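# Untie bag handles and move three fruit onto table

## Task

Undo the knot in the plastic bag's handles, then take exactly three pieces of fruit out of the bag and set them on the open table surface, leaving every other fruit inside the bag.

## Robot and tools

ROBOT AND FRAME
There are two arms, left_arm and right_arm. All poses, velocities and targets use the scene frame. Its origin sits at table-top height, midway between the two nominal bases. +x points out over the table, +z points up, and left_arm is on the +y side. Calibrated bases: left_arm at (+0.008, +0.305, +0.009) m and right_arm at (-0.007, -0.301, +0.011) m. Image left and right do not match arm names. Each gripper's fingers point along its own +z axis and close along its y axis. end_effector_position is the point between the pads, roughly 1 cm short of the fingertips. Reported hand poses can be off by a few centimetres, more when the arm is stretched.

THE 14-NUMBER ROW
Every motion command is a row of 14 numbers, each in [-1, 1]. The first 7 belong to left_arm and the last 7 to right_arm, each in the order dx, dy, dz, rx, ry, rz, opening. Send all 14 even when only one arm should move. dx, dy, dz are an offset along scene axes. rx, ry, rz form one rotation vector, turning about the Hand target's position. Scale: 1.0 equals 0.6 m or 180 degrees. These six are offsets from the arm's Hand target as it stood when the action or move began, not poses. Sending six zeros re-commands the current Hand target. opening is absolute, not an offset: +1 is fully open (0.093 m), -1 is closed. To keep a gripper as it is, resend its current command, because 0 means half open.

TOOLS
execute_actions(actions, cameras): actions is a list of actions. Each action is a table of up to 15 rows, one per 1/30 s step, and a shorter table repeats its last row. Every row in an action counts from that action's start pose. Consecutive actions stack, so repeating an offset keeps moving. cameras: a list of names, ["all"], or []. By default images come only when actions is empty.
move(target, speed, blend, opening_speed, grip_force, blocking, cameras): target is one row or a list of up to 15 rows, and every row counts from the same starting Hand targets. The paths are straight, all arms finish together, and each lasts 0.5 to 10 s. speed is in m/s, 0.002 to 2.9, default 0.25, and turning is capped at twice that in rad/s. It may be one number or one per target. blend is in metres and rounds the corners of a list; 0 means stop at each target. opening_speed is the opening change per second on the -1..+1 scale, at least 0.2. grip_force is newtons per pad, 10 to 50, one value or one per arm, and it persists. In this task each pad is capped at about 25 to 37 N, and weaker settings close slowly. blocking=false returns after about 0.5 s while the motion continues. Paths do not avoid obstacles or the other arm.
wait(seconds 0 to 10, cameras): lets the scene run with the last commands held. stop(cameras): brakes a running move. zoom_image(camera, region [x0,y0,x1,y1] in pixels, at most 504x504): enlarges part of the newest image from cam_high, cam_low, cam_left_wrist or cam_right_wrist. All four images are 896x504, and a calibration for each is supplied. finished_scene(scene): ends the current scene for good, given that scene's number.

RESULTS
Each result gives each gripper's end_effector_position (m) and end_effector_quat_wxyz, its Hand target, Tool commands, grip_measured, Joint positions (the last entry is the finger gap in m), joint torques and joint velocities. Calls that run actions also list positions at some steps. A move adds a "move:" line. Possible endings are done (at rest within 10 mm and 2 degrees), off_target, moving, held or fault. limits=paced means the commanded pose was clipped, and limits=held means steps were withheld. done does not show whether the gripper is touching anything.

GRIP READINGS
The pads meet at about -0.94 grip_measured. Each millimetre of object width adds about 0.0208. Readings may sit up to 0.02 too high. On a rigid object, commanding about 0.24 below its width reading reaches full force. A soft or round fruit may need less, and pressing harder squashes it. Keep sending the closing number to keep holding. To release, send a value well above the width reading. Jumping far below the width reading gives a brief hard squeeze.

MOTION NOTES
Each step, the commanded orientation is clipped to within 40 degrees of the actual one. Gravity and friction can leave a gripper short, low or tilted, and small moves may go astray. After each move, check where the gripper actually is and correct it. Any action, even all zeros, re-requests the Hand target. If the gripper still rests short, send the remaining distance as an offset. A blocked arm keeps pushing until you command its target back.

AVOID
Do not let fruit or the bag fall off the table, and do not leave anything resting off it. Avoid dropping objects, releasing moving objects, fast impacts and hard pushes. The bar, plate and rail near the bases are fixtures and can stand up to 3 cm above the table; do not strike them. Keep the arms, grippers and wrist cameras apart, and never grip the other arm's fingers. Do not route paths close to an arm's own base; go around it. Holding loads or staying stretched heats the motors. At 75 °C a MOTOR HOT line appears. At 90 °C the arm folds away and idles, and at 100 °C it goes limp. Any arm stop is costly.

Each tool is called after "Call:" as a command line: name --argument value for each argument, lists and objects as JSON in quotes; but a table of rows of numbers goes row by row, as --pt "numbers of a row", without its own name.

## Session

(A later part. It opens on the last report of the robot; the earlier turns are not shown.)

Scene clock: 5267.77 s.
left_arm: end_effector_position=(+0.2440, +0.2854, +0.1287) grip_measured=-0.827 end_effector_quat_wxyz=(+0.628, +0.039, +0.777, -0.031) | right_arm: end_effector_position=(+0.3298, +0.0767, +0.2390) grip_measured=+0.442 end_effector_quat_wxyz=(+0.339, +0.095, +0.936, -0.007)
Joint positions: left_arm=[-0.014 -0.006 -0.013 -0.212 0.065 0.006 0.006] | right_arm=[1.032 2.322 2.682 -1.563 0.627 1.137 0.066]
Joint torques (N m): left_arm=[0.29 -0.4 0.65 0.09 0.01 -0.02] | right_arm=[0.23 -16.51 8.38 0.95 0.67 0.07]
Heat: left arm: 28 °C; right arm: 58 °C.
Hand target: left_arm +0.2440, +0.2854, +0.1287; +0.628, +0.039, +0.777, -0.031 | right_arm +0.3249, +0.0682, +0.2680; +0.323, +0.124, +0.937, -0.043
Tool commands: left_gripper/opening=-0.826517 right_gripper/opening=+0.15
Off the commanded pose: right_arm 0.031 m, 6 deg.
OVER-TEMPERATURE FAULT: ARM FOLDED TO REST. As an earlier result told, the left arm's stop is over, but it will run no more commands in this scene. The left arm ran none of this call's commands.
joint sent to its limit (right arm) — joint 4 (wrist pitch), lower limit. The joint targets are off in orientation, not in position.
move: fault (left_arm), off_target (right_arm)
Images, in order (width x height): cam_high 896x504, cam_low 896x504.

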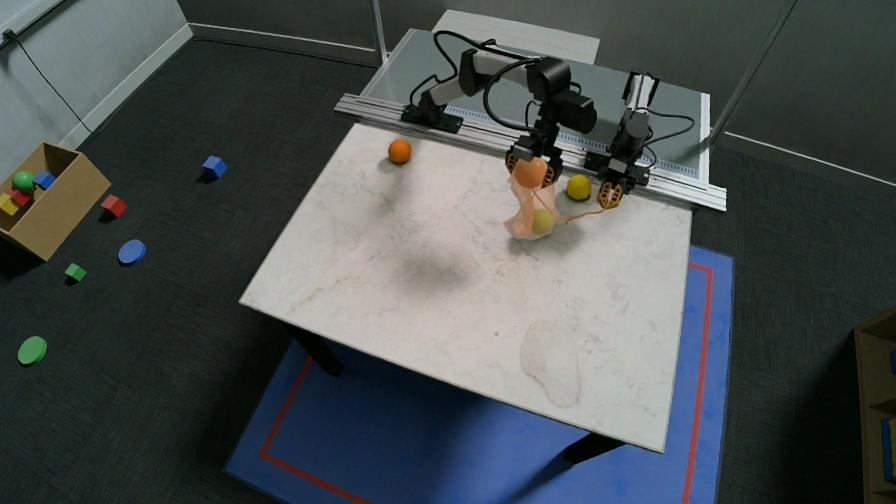

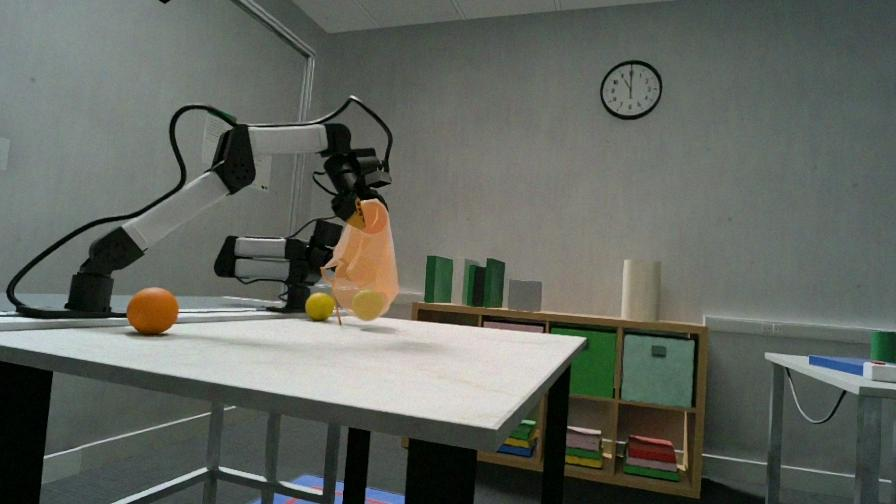

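Call:
move --pt "0 0 0 0 0 0 -0.83 0.075 -0.03 -0.13 0 0 0 0.15" --pt "0 0 0 0 0 0 -0.83 0.1335 -0.0637 -0.263 0.0216 0.0805 0 0.15" --pt "0 0 0 0 0 0 -0.83 0.175 -0.097 -0.39 0.0216 0.0805 0 0.15" --speed '[0.06,0.06,0.05]' --blend '[0.02,0.02,0]' --cameras '["cam_high","cam_low"]'

Call:
zoom_image --camera "cam_low" --region '[290, 210, 460, 350]'

Call:
zoom_image --camera "cam_high" --region '[430, 160, 630, 290]'

Scene clock: 5304.77 s.
left_arm: end_effector_position=(+0.2440, +0.2854, +0.1287) grip_measured=-0.827 end_effector_quat_wxyz=(+0.628, +0.039, +0.777, -0.031) | right_arm: end_effector_position=(+0.4277, +0.0133, +0.0438) grip_measured=+0.442 end_effector_quat_wxyz=(+0.203, +0.129, +0.970, -0.023)
Joint positions: left_arm=[-0.014 -0.006 -0.013 -0.212 0.065 0.006 0.006] | right_arm=[0.716 2.392 2.105 -0.996 0.322 0.951 0.066]
Joint torques (N m): left_arm=[0.25 -0.46 0.69 0.11 0 0] | right_arm=[-0.85 -11.89 7.53 1.27 0.19 -0.08]
Heat: left arm: 28 °C; right arm: 61 °C.
Hand target: left_arm +0.2440, +0.2854, +0.1287; +0.628, +0.039, +0.777, -0.031 | right_arm +0.4299, +0.0098, +0.0340; +0.198, +0.128, +0.972, -0.026
Tool commands: left_gripper/opening=-0.826517 right_gripper/opening=+0.15
Off the commanded pose: right_arm 0.011 m, 1 deg.
OVER-TEMPERATURE FAULT: ARM FOLDED TO REST. As an earlier result told, the left arm's stop is over, but it will run no more commands in this scene. The left arm ran none of this call's commands.
move: fault (left_arm), off_target (right_arm)
Images, in order (width x height): cam_high 896x504, cam_low 896x504.

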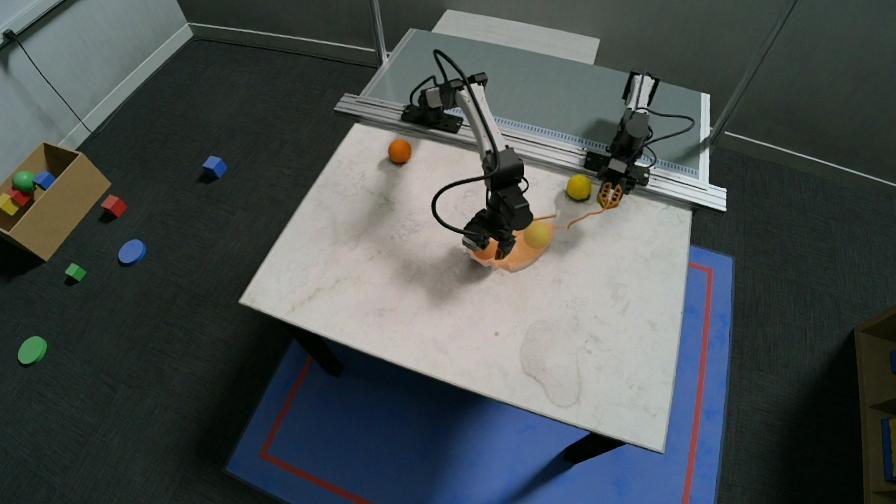

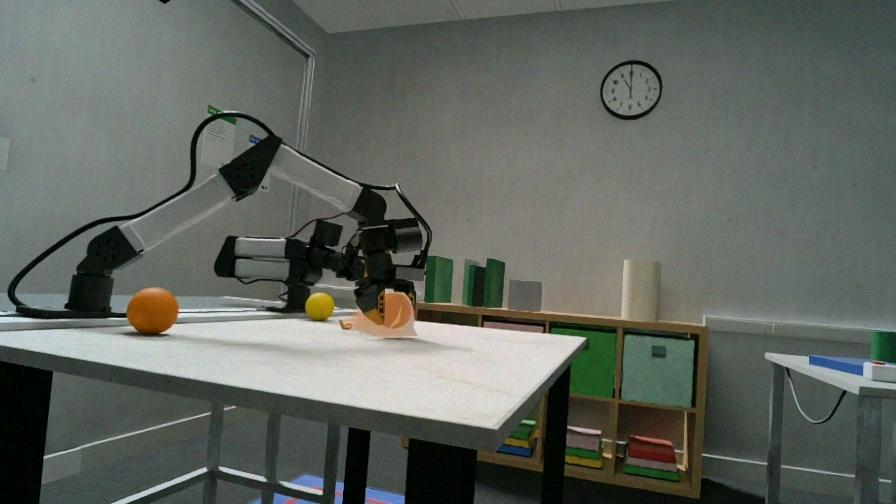

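Scaled by 2.965 from the camera's 896x504 image, which has a finer 1280x720 frame.

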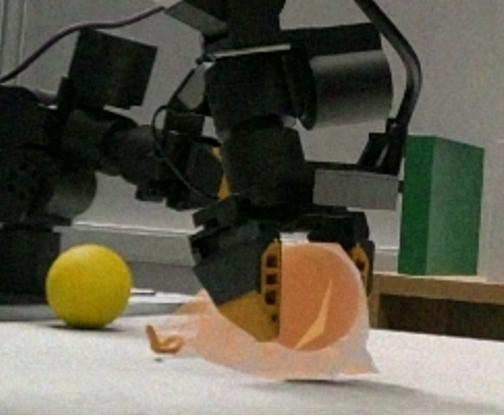

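Scaled by 2.520 from the camera's 896x504 image, which has a finer 1280x720 frame.

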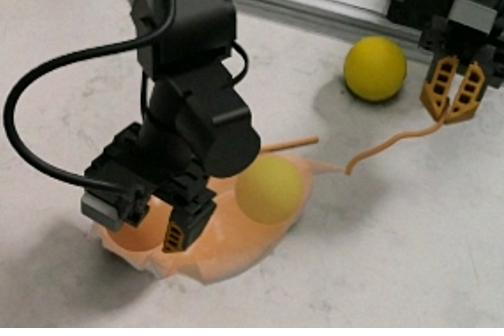

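Call:
move --pt "0 0 0 0 0 0 -0.83 0 0 -0.012 0 0 0 0.15" --pt "0 0 0 0 0 0 -0.83 0 0 -0.012 0 0 0 0.7" --pt "0 0 0 0 0 0 -0.83 -0.02 0.0 0.19 0 0 0 0.9" --speed '[0.04,0.04,0.08]' --blend '[0,0,0]' --opening_speed 0.3 --cameras '["cam_high","cam_low","cam_right_wrist"]'

Call:
zoom_image --camera "cam_high" --region '[430, 160, 630, 290]'

Scene clock: 5318.67 s.
left_arm: end_effector_position=(+0.2440, +0.2854, +0.1287) grip_measured=-0.827 end_effector_quat_wxyz=(+0.628, +0.039, +0.777, -0.031) | right_arm: end_effector_position=(+0.4195, +0.0082, +0.1481) grip_measured=+0.898 end_effector_quat_wxyz=(+0.202, +0.128, +0.971, -0.025)
Joint positions: left_arm=[-0.014 -0.006 -0.013 -0.212 0.065 0.006 0.006] | right_arm=[0.716 2.427 2.592 -1.45 0.322 0.951 0.088]
Joint torques (N m): left_arm=[0.28 -0.5 0.68 0.11 -0.02 0] | right_arm=[0.05 -11.3 11.34 0.78 0.25 0.05]
Heat: left arm: 28 °C; right arm: 58 °C.
Hand target: left_arm +0.2440, +0.2854, +0.1287; +0.628, +0.039, +0.777, -0.031 | right_arm +0.4179, +0.0098, +0.1481; +0.198, +0.128, +0.972, -0.026
Tool commands: left_gripper/opening=-0.826517 right_gripper/opening=+0.9
Off the commanded pose: right_arm 0.002 m, 1 deg.
OVER-TEMPERATURE FAULT: ARM FOLDED TO REST. As an earlier result told, the left arm's stop is over, but it will run no more commands in this scene. The left arm ran none of this call's commands.
move: fault (left_arm); target 2's new opening was sent with right_arm's hand 0.013 m and 1 deg from that target
camera_calibration:
cam_right_wrist: T_world_to_cam=[[-0.250562, -0.9681, -0.00053624, 0.112893], [-0.968047, 0.250542, 0.0106451, 0.442272], [-0.0101712, 0.00318637, -0.999943, 0.238252], [0, 0, 0, 1]] pos_world=[0.458851, -0.002275, 0.233591]
Images, in order (width x height): cam_high 896x504, cam_low 896x504, cam_right_wrist 896x504.

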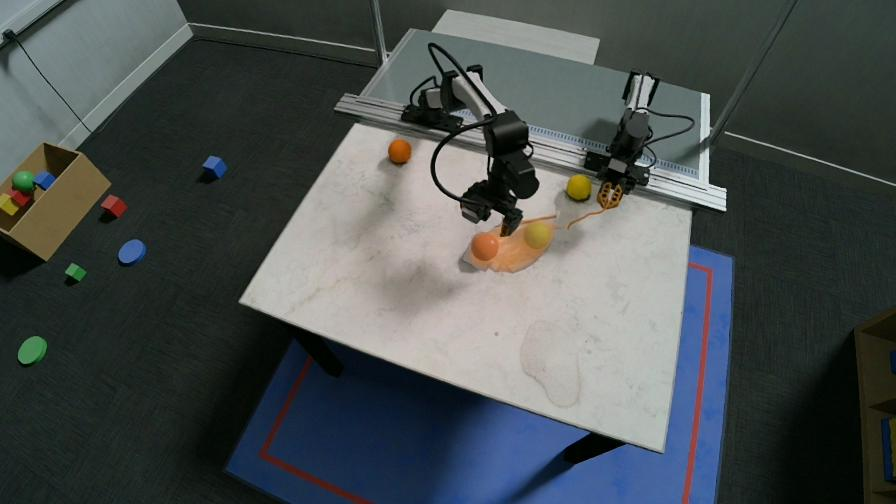

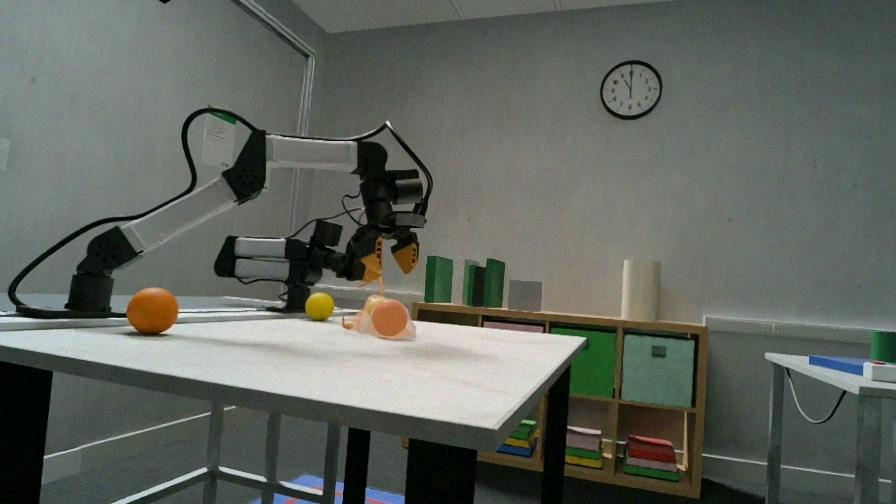

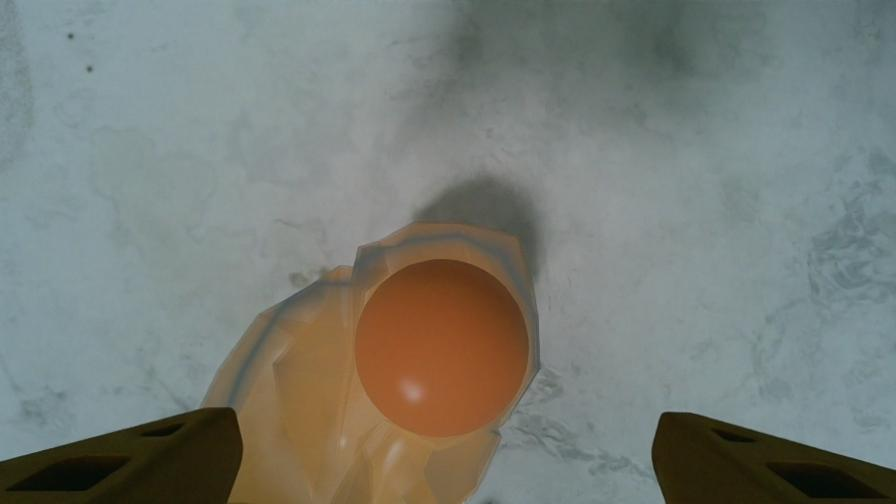

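Scaled by 2.520 from the camera's 896x504 image, which has a finer 1280x720 frame.

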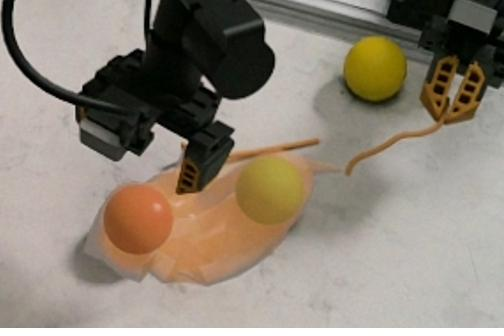

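Call:
move --target '[0,0,0,0,0,0,-0.83,-0.1465,0.0835,0.01,-0.0049,0.017,0.3443,1]' --speed 0.15 --cameras '["cam_right_wrist"]'

Scene clock: 5349.13 s.
left_arm: end_effector_position=(+0.2440, +0.2854, +0.1287) grip_measured=-0.827 end_effector_quat_wxyz=(+0.628, +0.039, +0.777, -0.031) | right_arm: end_effector_position=(+0.3340, +0.0571, +0.1349) grip_measured=+1.000 end_effector_quat_wxyz=(+0.140, -0.387, +0.910, +0.054)
Joint positions: left_arm=[-0.014 -0.006 -0.013 -0.212 0.065 0.006 0.006] | right_arm=[0.799 2.107 2.008 -1.122 -0.001 0.006 0.093]
Joint torques (N m): left_arm=[0.24 -0.43 0.64 0.08 -0.01 -0.03] | right_arm=[0.2 -15.82 7.2 1.43 -0.11 -0.06]
Heat: left arm: 28 °C; right arm: 58 °C.
Hand target: left_arm +0.2440, +0.2854, +0.1287; +0.628, +0.039, +0.777, -0.031 | right_arm +0.3300, +0.0599, +0.1540; +0.159, -0.393, +0.903, +0.069
Tool commands: left_gripper/opening=-0.826517 right_gripper/opening=+1.0
Off the commanded pose: right_arm 0.020 m, 3 deg.
OVER-TEMPERATURE FAULT: ARM FOLDED TO REST. As an earlier result told, the left arm's stop is over, but it will run no more commands in this scene. The left arm ran none of this call's commands.
move: fault (left_arm), off_target (right_arm)
camera_calibration:
cam_right_wrist: T_world_to_cam=[[0.724949, -0.68871, 0.0113055, -0.204534], [-0.684807, -0.71888, 0.119374, 0.293486], [-0.0740869, -0.0942822, -0.992785, 0.249949], [0, 0, 0, 1]] pos_world=[0.367776, 0.0936824, 0.215423]
Images, in order (width x height): cam_right_wrist 896x504.

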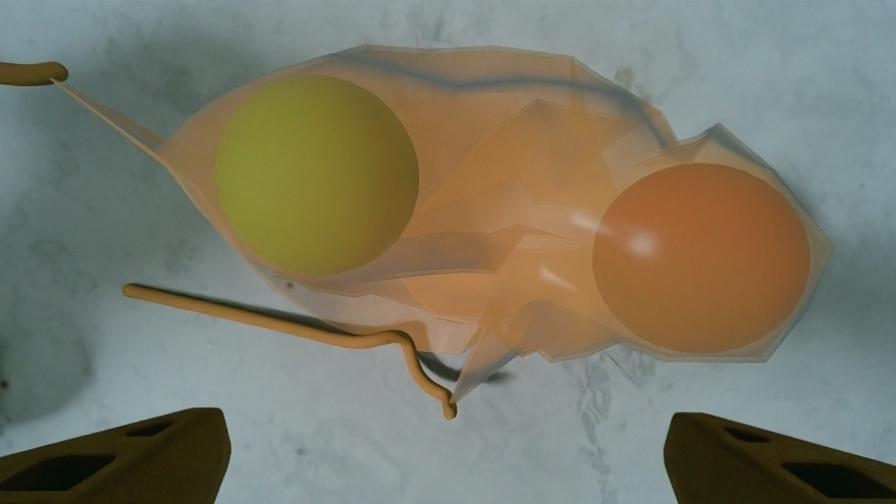

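Call:
move --target '[0,0,0,0,0,0,-0.83,0.045,-0.02,-0.06,0,0,0,-0.3]' --speed 0.1 --cameras '["cam_right_wrist"]'

Call:
zoom_image --camera "cam_right_wrist" --region '[200, 100, 704, 500]'

Scene clock: 5389.30 s.
left_arm: end_effector_position=(+0.2440, +0.2854, +0.1287) grip_measured=-0.827 end_effector_quat_wxyz=(+0.628, +0.039, +0.777, -0.031) | right_arm: end_effector_position=(+0.3561, +0.0491, +0.1181) grip_measured=-0.298 end_effector_quat_wxyz=(+0.157, -0.391, +0.905, +0.064)
Joint positions: left_arm=[-0.014 -0.006 -0.013 -0.212 0.065 0.006 0.006] | right_arm=[0.747 2.107 1.927 -1.002 -0.026 -0.053 0.031]
Joint torques (N m): left_arm=[0.31 -0.44 0.64 0.1 -0.01 -0.02] | right_arm=[-0.61 -12 7.42 1.53 -0.1 -0.11]
Heat: left arm: 28 °C; right arm: 64 °C.
Hand target: left_arm +0.2440, +0.2854, +0.1287; +0.628, +0.039, +0.777, -0.031 | right_arm +0.3570, +0.0480, +0.1180; +0.159, -0.392, +0.903, +0.069
Tool commands: left_gripper/opening=-0.826517 right_gripper/opening=-0.3
Off the commanded pose: right_arm 0.001 m, 1 deg.
OVER-TEMPERATURE FAULT: ARM FOLDED TO REST. As an earlier result told, the left arm's stop is over, but it will run no more commands in this scene. The left arm ran none of this call's commands.
move: fault (left_arm)
camera_calibration:
cam_right_wrist: T_world_to_cam=[[0.733347, -0.679795, 0.00902141, -0.229011], [-0.678194, -0.730564, 0.0795545, 0.307796], [-0.04749, -0.0644593, -0.99679, 0.223612], [0, 0, 0, 1]] pos_world=[0.38731, 0.0835981, 0.200474]
Images, in order (width x height): cam_right_wrist 896x504.

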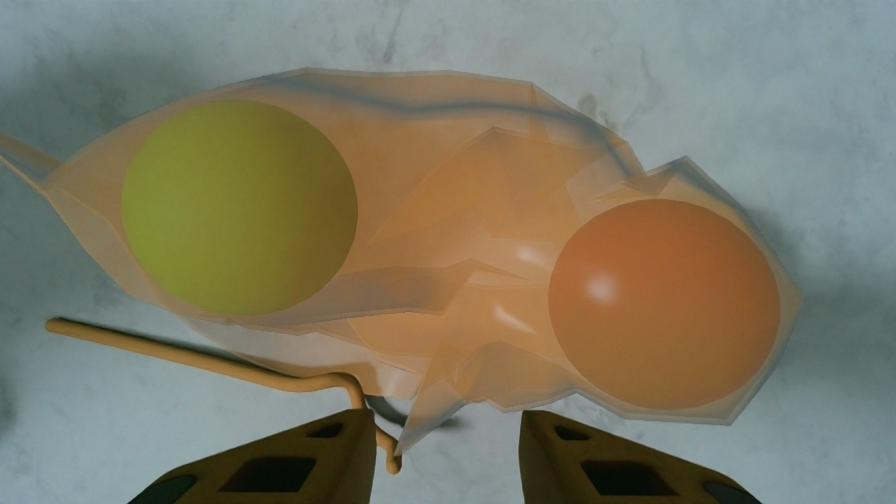

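Scaled by 1.000.

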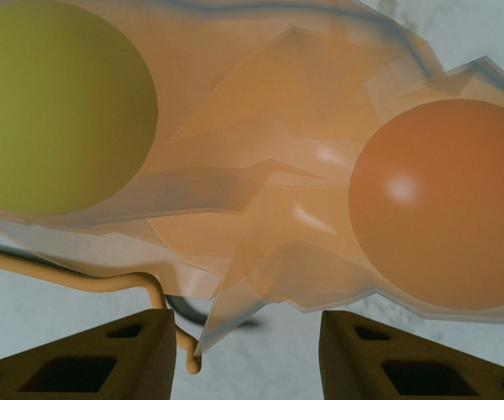

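Call:
move --pt "0 0 0 0 0 0 -0.83 0.0417 0.02 -0.03 0 0 0 -0.3" --pt "0 0 0 0 0 0 -0.83 0.0417 0.02 -0.133 0 0 0 -0.3" --speed '[0.1,0.05]' --blend '[0,0]' --cameras '["cam_right_wrist","cam_low"]'

Call:
zoom_image --camera "cam_right_wrist" --region '[250, 150, 650, 500]'

Call:
zoom_image --camera "cam_low" --region '[290, 230, 460, 350]'

Scene clock: 5411.20 s.
left_arm: end_effector_position=(+0.2440, +0.2854, +0.1287) grip_measured=-0.827 end_effector_quat_wxyz=(+0.628, +0.039, +0.777, -0.031) | right_arm: end_effector_position=(+0.3814, +0.0623, +0.0484) grip_measured=-0.298 end_effector_quat_wxyz=(+0.165, -0.392, +0.903, +0.068)
Joint positions: left_arm=[-0.014 -0.006 -0.013 -0.212 0.065 0.006 0.006] | right_arm=[0.732 2.238 1.858 -0.783 -0.034 -0.069 0.031]
Joint torques (N m): left_arm=[0.25 -0.47 0.64 0.1 0.01 -0.02] | right_arm=[-0.7 -10.88 7.45 1.56 -0.08 -0.07]
Heat: left arm: 28 °C; right arm: 59 °C.
Hand target: left_arm +0.2440, +0.2854, +0.1287; +0.628, +0.039, +0.777, -0.031 | right_arm +0.3820, +0.0599, +0.0382; +0.159, -0.392, +0.903, +0.069
Tool commands: left_gripper/opening=-0.826517 right_gripper/opening=-0.3
Off the commanded pose: right_arm 0.010 m, 1 deg.
OVER-TEMPERATURE FAULT: ARM FOLDED TO REST. As an earlier result told, the left arm's stop is over, but it will run no more commands in this scene. The left arm ran none of this call's commands.
move: fault (left_arm)
camera_calibration:
cam_right_wrist: T_world_to_cam=[[0.735289, -0.677684, 0.0096978, -0.238793], [-0.676906, -0.733578, 0.060511, 0.340738], [-0.0338933, -0.0510576, -0.99812, 0.150336], [0, 0, 0, 1]] pos_world=[0.411324, 0.0958074, 0.131751]
Images, in order (width x height): cam_low 896x504, cam_right_wrist 896x504.

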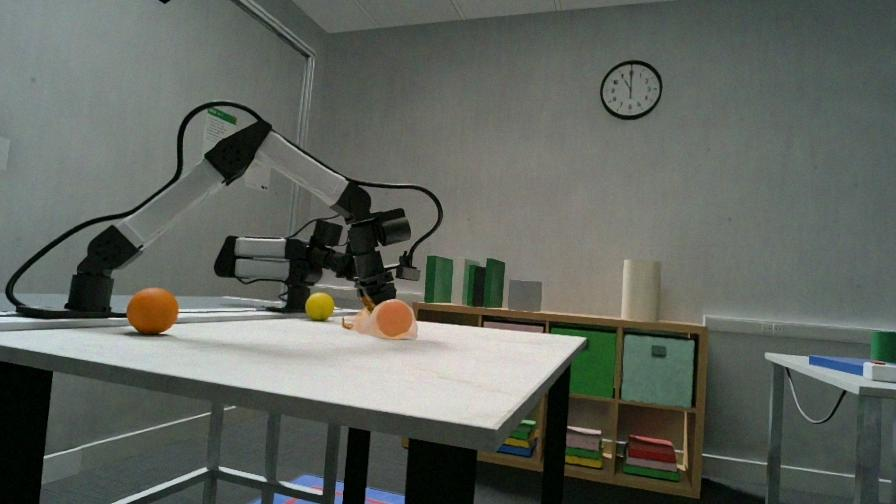

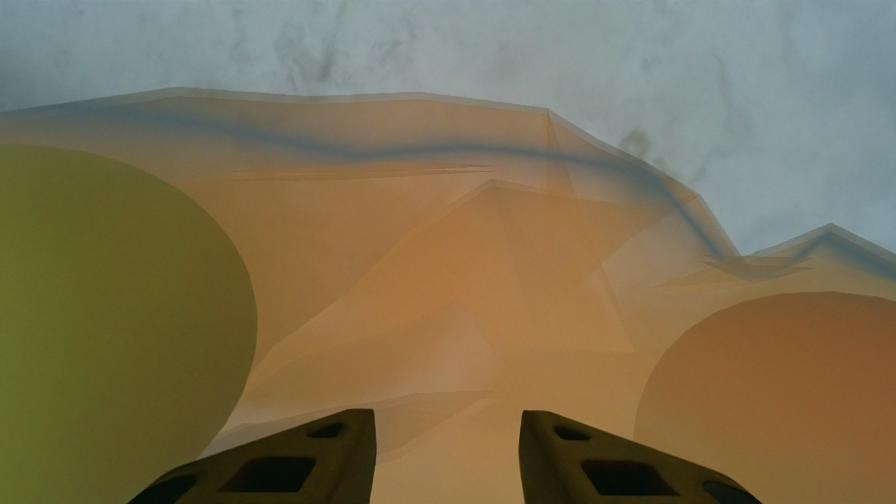

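Scaled by 1.260 from the camera's 896x504 image, which has a finer 1280x720 frame.

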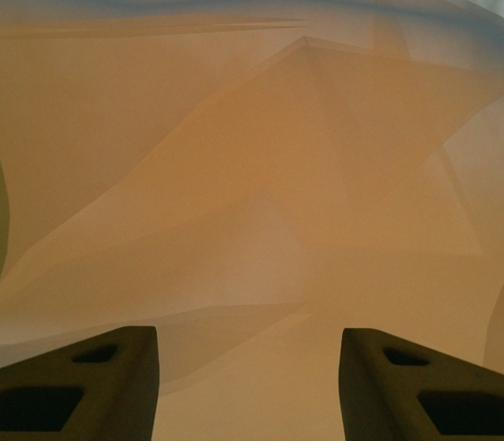

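Scaled by 2.965 from the camera's 896x504 image, which has a finer 1280x720 frame.

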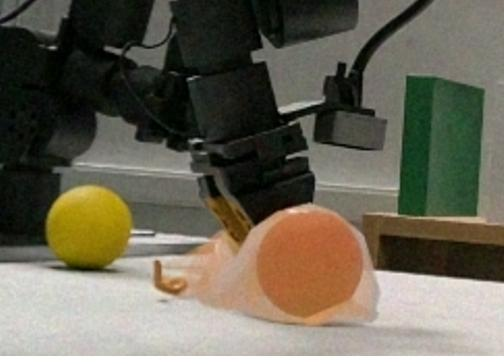

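Call:
move --pt "0 0 0 0 0 0 -0.83 0.005 0.004 -0.022 0 0 0 -0.3" --pt "0 0 0 0 0 0 -0.83 0.005 0.004 -0.022 0 0 0 -1" --pt "0 0 0 0 0 0 -0.83 0.005 0.004 0.08 0 0 0 -1" --speed '[0.05,0.05,0.06]' --blend '[0,0,0]' --opening_speed 0.6 --cameras '["cam_right_wrist","cam_low"]'

Call:
zoom_image --camera "cam_low" --region '[290, 230, 460, 350]'

Scene clock: 5424.30 s.
left_arm: end_effector_position=(+0.2440, +0.2854, +0.1287) grip_measured=-0.827 end_effector_quat_wxyz=(+0.628, +0.039, +0.777, -0.031) | right_arm: end_effector_position=(+0.3801, +0.0616, +0.0649) grip_measured=-0.987 end_effector_quat_wxyz=(+0.145, -0.393, +0.906, +0.061)
Joint positions: left_arm=[-0.014 -0.006 -0.013 -0.212 0.065 0.006 0.006] | right_arm=[0.732 2.265 1.984 -0.926 -0.034 -0.069 0]
Joint torques (N m): left_arm=[0.29 -0.5 0.65 0.08 0 0] | right_arm=[-0.88 -14.71 12.16 1.01 -0.1 -0.1]
Heat: left arm: 28 °C; right arm: 57 °C.
Hand target: left_arm +0.2440, +0.2854, +0.1287; +0.628, +0.039, +0.777, -0.031 | right_arm +0.3850, +0.0623, +0.0862; +0.159, -0.392, +0.903, +0.069
Tool commands: left_gripper/opening=-0.826517 right_gripper/opening=-1.0
Off the commanded pose: right_arm 0.022 m, 2 deg.
OVER-TEMPERATURE FAULT: ARM FOLDED TO REST. As an earlier result told, the left arm's stop is over, but it will run no more commands in this scene. The left arm ran none of this call's commands.
move: fault (left_arm), off_target (right_arm); target 2's new opening was sent with right_arm's hand 0.013 m and 1 deg from that target
camera_calibration:
cam_right_wrist: T_world_to_cam=[[0.735212, -0.677815, 0.00553173, -0.238226], [-0.674549, -0.730817, 0.10436, 0.334436], [-0.0666939, -0.0804579, -0.994524, 0.180777], [0, 0, 0, 1]] pos_world=[0.412797, 0.0974834, 0.146203]
Images, in order (width x height): cam_low 896x504, cam_right_wrist 896x504.

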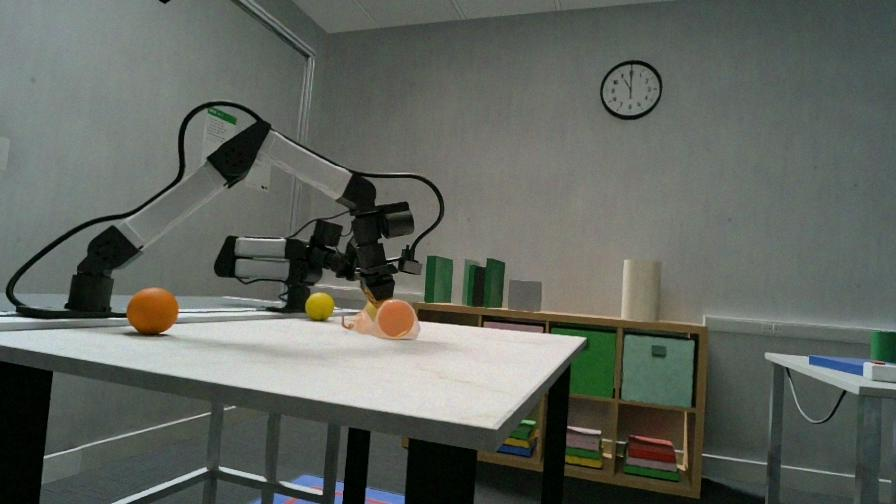

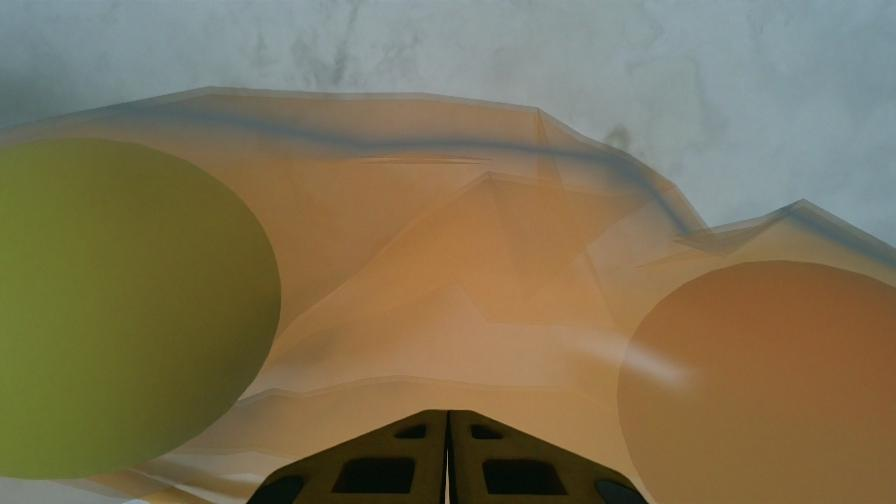

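Scaled by 2.965 from the camera's 896x504 image, which has a finer 1280x720 frame.

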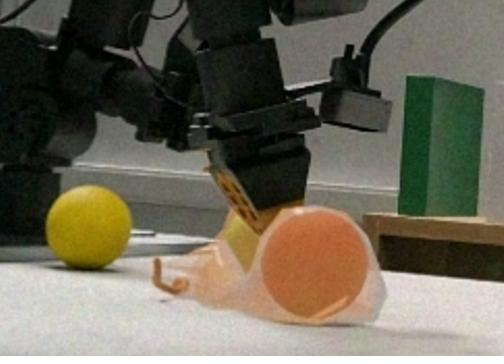

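Call:
move --pt "0 0 0 0 0 0 -0.83 0 -0.033 0.117 0 0 0 -0.5" --pt "0 0 0 0 0 0 -0.83 0.005 -0.1455 0.067 0.0564 -0.0616 -0.0493 1" --speed 0.12 --blend '[0.02,0]' --cameras '["cam_right_wrist","cam_high"]'

Call:
zoom_image --camera "cam_high" --region '[430, 160, 630, 290]'

Scene clock: 5462.00 s.
left_arm: end_effector_position=(+0.2440, +0.2854, +0.1287) grip_measured=-0.827 end_effector_quat_wxyz=(+0.628, +0.039, +0.777, -0.031) | right_arm: end_effector_position=(+0.3876, -0.0232, +0.1115) grip_measured=+1.000 end_effector_quat_wxyz=(+0.266, -0.318, +0.906, +0.088)
Joint positions: left_arm=[-0.014 -0.006 -0.013 -0.212 0.065 0.006 0.006] | right_arm=[0.582 1.839 1.41 -0.528 -0.053 -0.063 0.093]
Joint torques (N m): left_arm=[0.25 -0.43 0.65 0.11 0.01 -0.03] | right_arm=[-0.87 -13.27 7.56 2 -0.11 0.08]
Heat: left arm: 28 °C; right arm: 62 °C.
Hand target: left_arm +0.2440, +0.2854, +0.1287; +0.628, +0.039, +0.777, -0.031 | right_arm +0.3880, -0.0250, +0.1264; +0.284, -0.311, +0.902, +0.098
Tool commands: left_gripper/opening=-0.826517 right_gripper/opening=+1.0
Off the commanded pose: right_arm 0.015 m, 3 deg.
OVER-TEMPERATURE FAULT: ARM FOLDED TO REST. As an earlier result told, the left arm's stop is over, but it will run no more commands in this scene. The left arm ran none of this call's commands.
move: fault (left_arm), off_target (right_arm); target 2's new opening was sent with right_arm's hand 0.015 m and 3 deg from that target
camera_calibration:
cam_right_wrist: T_world_to_cam=[[0.62892, -0.777325, 0.0150483, -0.263607], [-0.767502, -0.62383, -0.14757, 0.339244], [0.124097, 0.0812599, -0.988937, 0.149954], [0, 0, 0, 1]] pos_world=[0.407549, -0.00546291, 0.202324]
Images, in order (width x height): cam_high 896x504, cam_right_wrist 896x504.

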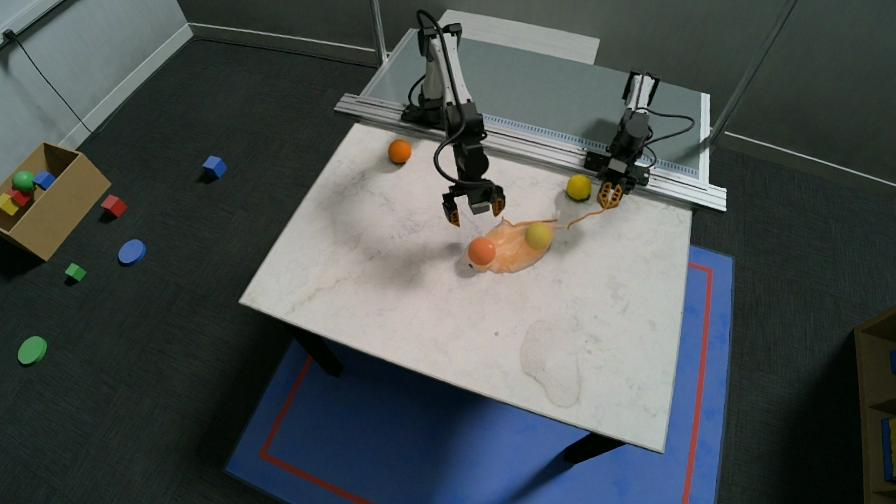

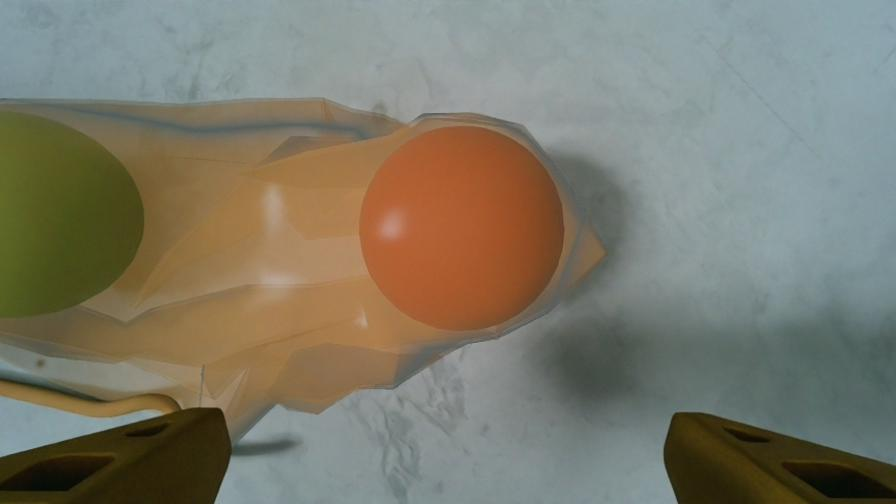

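Scaled by 2.520 from the camera's 896x504 image, which has a finer 1280x720 frame.

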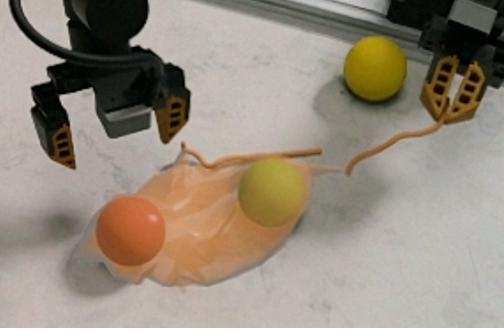

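Call:
move --pt "0 0 0 0 0 0 -0.83 0.012 0.003 -0.02 0 0 0 1" --pt "0 0 0 0 0 0 -0.83 0.0833 0.0533 -0.154 0 0 0 1" --speed '[0.08,0.06]' --blend '[0.01,0]' --cameras '["cam_right_wrist","cam_low"]'

Call:
zoom_image --camera "cam_low" --region '[290, 230, 460, 350]'

Scene clock: 5481.07 s.
left_arm: end_effector_position=(+0.2440, +0.2854, +0.1287) grip_measured=-0.827 end_effector_quat_wxyz=(+0.628, +0.039, +0.777, -0.031) | right_arm: end_effector_position=(+0.4273, +0.0004, +0.0283) grip_measured=+1.000 end_effector_quat_wxyz=(+0.270, -0.316, +0.905, +0.090)
Joint positions: left_arm=[-0.014 -0.006 -0.013 -0.212 0.065 0.006 0.006] | right_arm=[0.58 2.109 1.453 -0.292 -0.056 -0.06 0.093]
Joint torques (N m): left_arm=[0.24 -0.39 0.69 0.1 -0.01 -0.03] | right_arm=[-0.42 -10 11.97 2.01 -0.1 0.07]
Heat: left arm: 28 °C; right arm: 61 °C.
Hand target: left_arm +0.2440, +0.2854, +0.1287; +0.628, +0.039, +0.777, -0.031 | right_arm +0.4379, +0.0071, +0.0339; +0.284, -0.311, +0.902, +0.098
Tool commands: left_gripper/opening=-0.826517 right_gripper/opening=+1.0
Off the commanded pose: right_arm 0.014 m, 2 deg.
OVER-TEMPERATURE FAULT: ARM FOLDED TO REST. As an earlier result told, the left arm's stop is over, but it will run no more commands in this scene. The left arm ran none of this call's commands.
move: fault (left_arm), off_target (right_arm); blend cut to 0.007 m at target 1
camera_calibration:
cam_right_wrist: T_world_to_cam=[[0.626806, -0.779077, 0.0123946, -0.267976], [-0.768323, -0.620643, -0.15647, 0.372825], [0.129595, 0.0885533, -0.987605, 0.0583811], [0, 0, 0, 1]] pos_world=[0.446853, 0.0174471, 0.119315]
Images, in order (width x height): cam_low 896x504, cam_right_wrist 896x504.

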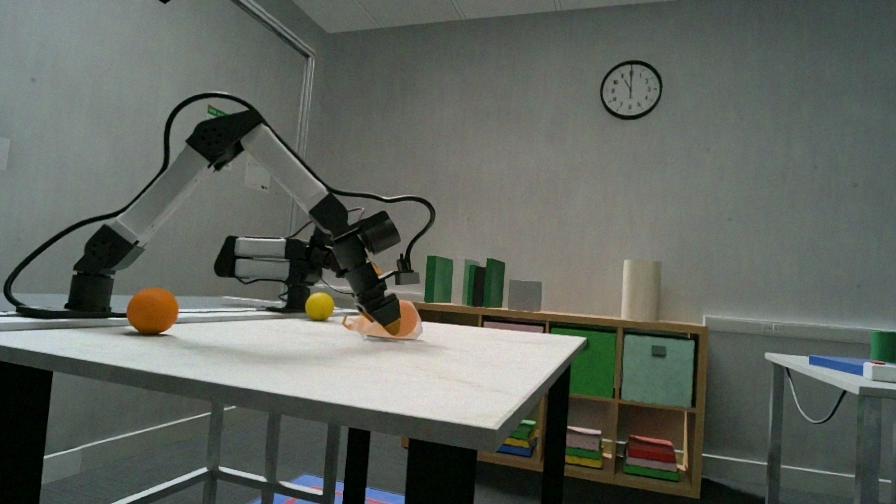

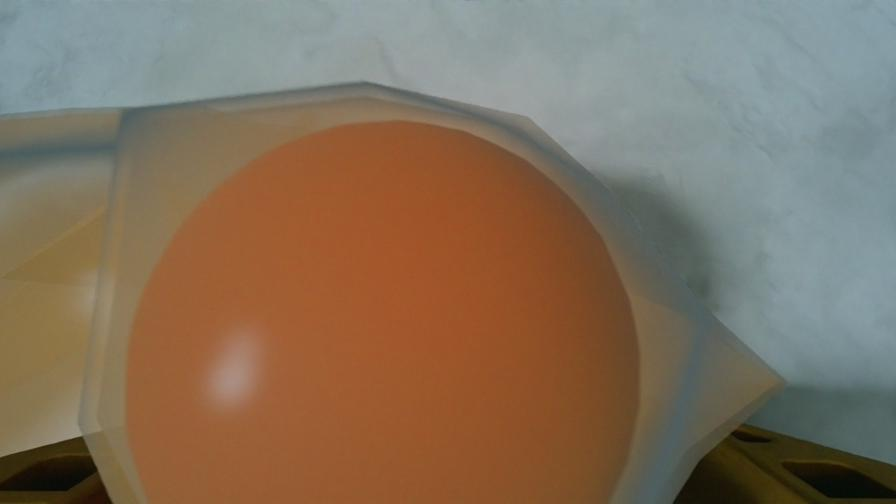

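Scaled by 2.965 from the camera's 896x504 image, which has a finer 1280x720 frame.

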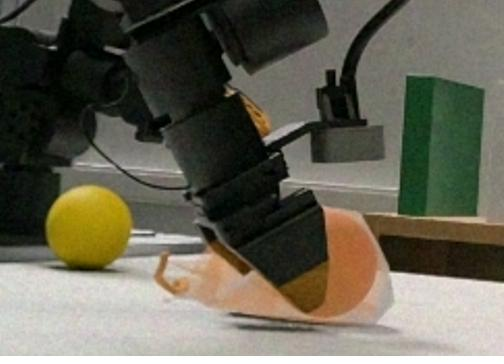

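Call:
move --pt "0 0 0 0 0 0 -0.83 0.0157 0.035 0.01 0 0 0 1" --pt "0 0 0 0 0 0 -0.83 0.0157 0.035 0.01 0 0 0 0.1" --speed '[0.04,0.04]' --opening_speed 0.5 --cameras '["cam_right_wrist"]'

Scene clock: 5495.97 s.
left_arm: end_effector_position=(+0.2440, +0.2854, +0.1287) grip_measured=-0.827 end_effector_quat_wxyz=(+0.628, +0.039, +0.777, -0.031) | right_arm: end_effector_position=(+0.4437, +0.0251, +0.0393) grip_measured=+0.473 end_effector_quat_wxyz=(+0.285, -0.314, +0.900, +0.101)
Joint positions: left_arm=[-0.014 -0.006 -0.013 -0.212 0.065 0.006 0.006] | right_arm=[0.6 2.169 1.579 -0.32 -0.056 -0.039 0.068]
Joint torques (N m): left_arm=[0.31 -0.46 0.68 0.11 0 -0.02] | right_arm=[-0.03 -10.26 12.48 1.64 0.07 0.1]
Heat: left arm: 28 °C; right arm: 61 °C.
Hand target: left_arm +0.2440, +0.2854, +0.1287; +0.628, +0.039, +0.777, -0.031 | right_arm +0.4473, +0.0282, +0.0399; +0.284, -0.311, +0.902, +0.098
Tool commands: left_gripper/opening=-0.826517 right_gripper/opening=+0.1
Off the commanded pose: right_arm 0.005 m, 1 deg.
OVER-TEMPERATURE FAULT: ARM FOLDED TO REST. As an earlier result told, the left arm's stop is over, but it will run no more commands in this scene. The left arm ran none of this call's commands.
move: fault (left_arm)
camera_calibration:
cam_right_wrist: T_world_to_cam=[[0.629233, -0.777213, 0.00251917, -0.259929], [-0.762191, -0.617699, -0.193682, 0.401121], [0.152088, 0.119951, -0.981061, 0.0539541], [0, 0, 0, 1]] pos_world=[0.461081, 0.0392797, 0.131277]
Images, in order (width x height): cam_right_wrist 896x504.

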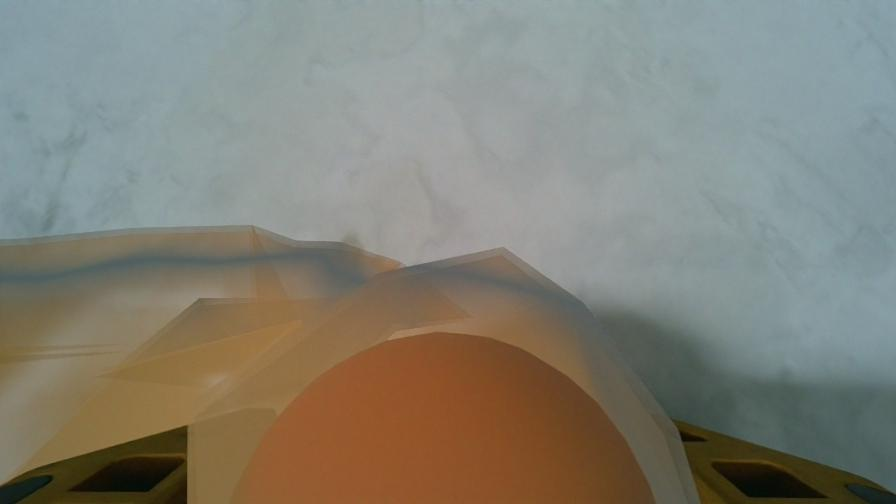

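Call:
move --pt "0 0 0 0 0 0 -0.83 -0.02 0.011 0.12 0.0342 -0.0437 0 0.1" --pt "0 0 0 0 0 0 -0.83 -0.037 0.103 0.183 0.0684 -0.0875 0 0.1" --speed '[0.05,0.05]' --blend '[0.02,0]' --cameras '["cam_high","cam_low"]'

Call:
zoom_image --camera "cam_low" --region '[290, 210, 460, 350]'

Call:
zoom_image --camera "cam_high" --region '[430, 160, 630, 290]'

Scene clock: 5513.47 s.
left_arm: end_effector_position=(+0.2440, +0.2854, +0.1287) grip_measured=-0.827 end_effector_quat_wxyz=(+0.628, +0.039, +0.777, -0.031) | right_arm: end_effector_position=(+0.4225, +0.0865, +0.1176) grip_measured=+0.473 end_effector_quat_wxyz=(+0.404, -0.300, +0.853, +0.140)
Joint positions: left_arm=[-0.014 -0.006 -0.013 -0.212 0.065 0.006 0.006] | right_arm=[0.737 2.028 1.502 -0.115 0.049 0.053 0.068]
Joint torques (N m): left_arm=[0.27 -0.44 0.69 0.1 0 -0.02] | right_arm=[0.09 -15.72 9.63 2.57 0.17 0.07]
Heat: left arm: 28 °C; right arm: 64 °C.
Hand target: left_arm +0.2440, +0.2854, +0.1287; +0.628, +0.039, +0.777, -0.031 | right_arm +0.4251, +0.0899, +0.1498; +0.436, -0.289, +0.839, +0.150
Tool commands: left_gripper/opening=-0.826517 right_gripper/opening=+0.1
Off the commanded pose: right_arm 0.032 m, 4 deg.
OVER-TEMPERATURE FAULT: ARM FOLDED TO REST. As an earlier result told, the left arm's stop is over, but it will run no more commands in this scene. The left arm ran none of this call's commands.
move: fault (left_arm), off_target (right_arm)
Images, in order (width x height): cam_high 896x504, cam_low 896x504.

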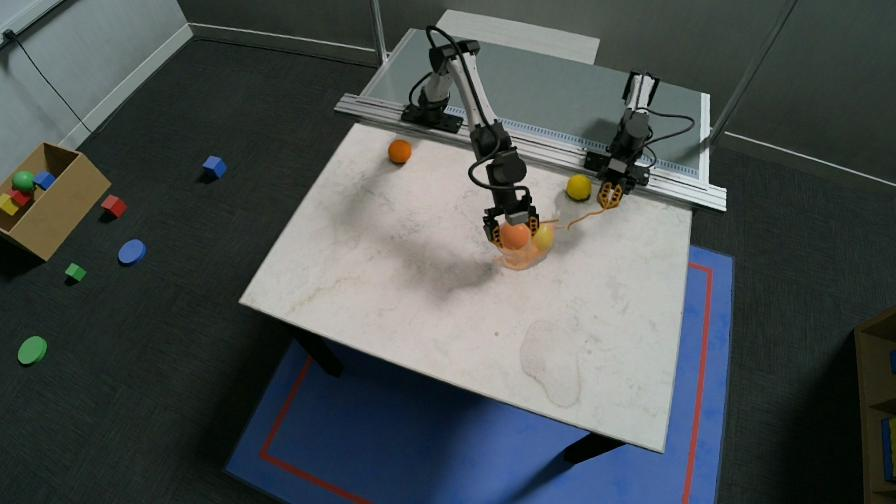

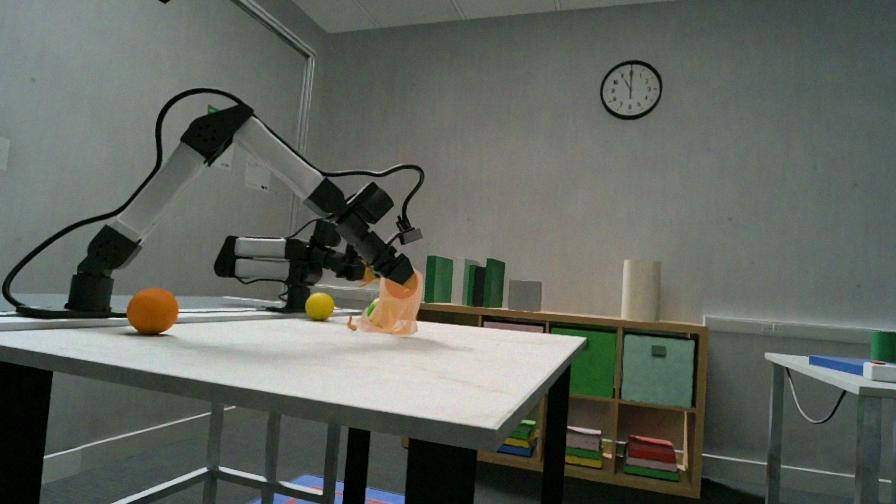

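Scaled by 2.965 from the camera's 896x504 image, which has a finer 1280x720 frame.

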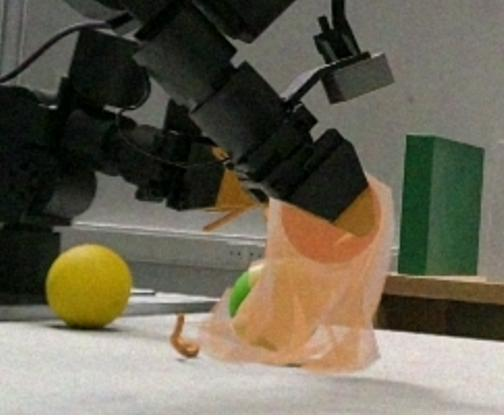

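Scaled by 2.520 from the camera's 896x504 image, which has a finer 1280x720 frame.

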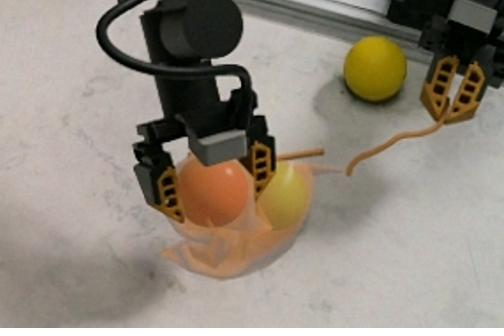

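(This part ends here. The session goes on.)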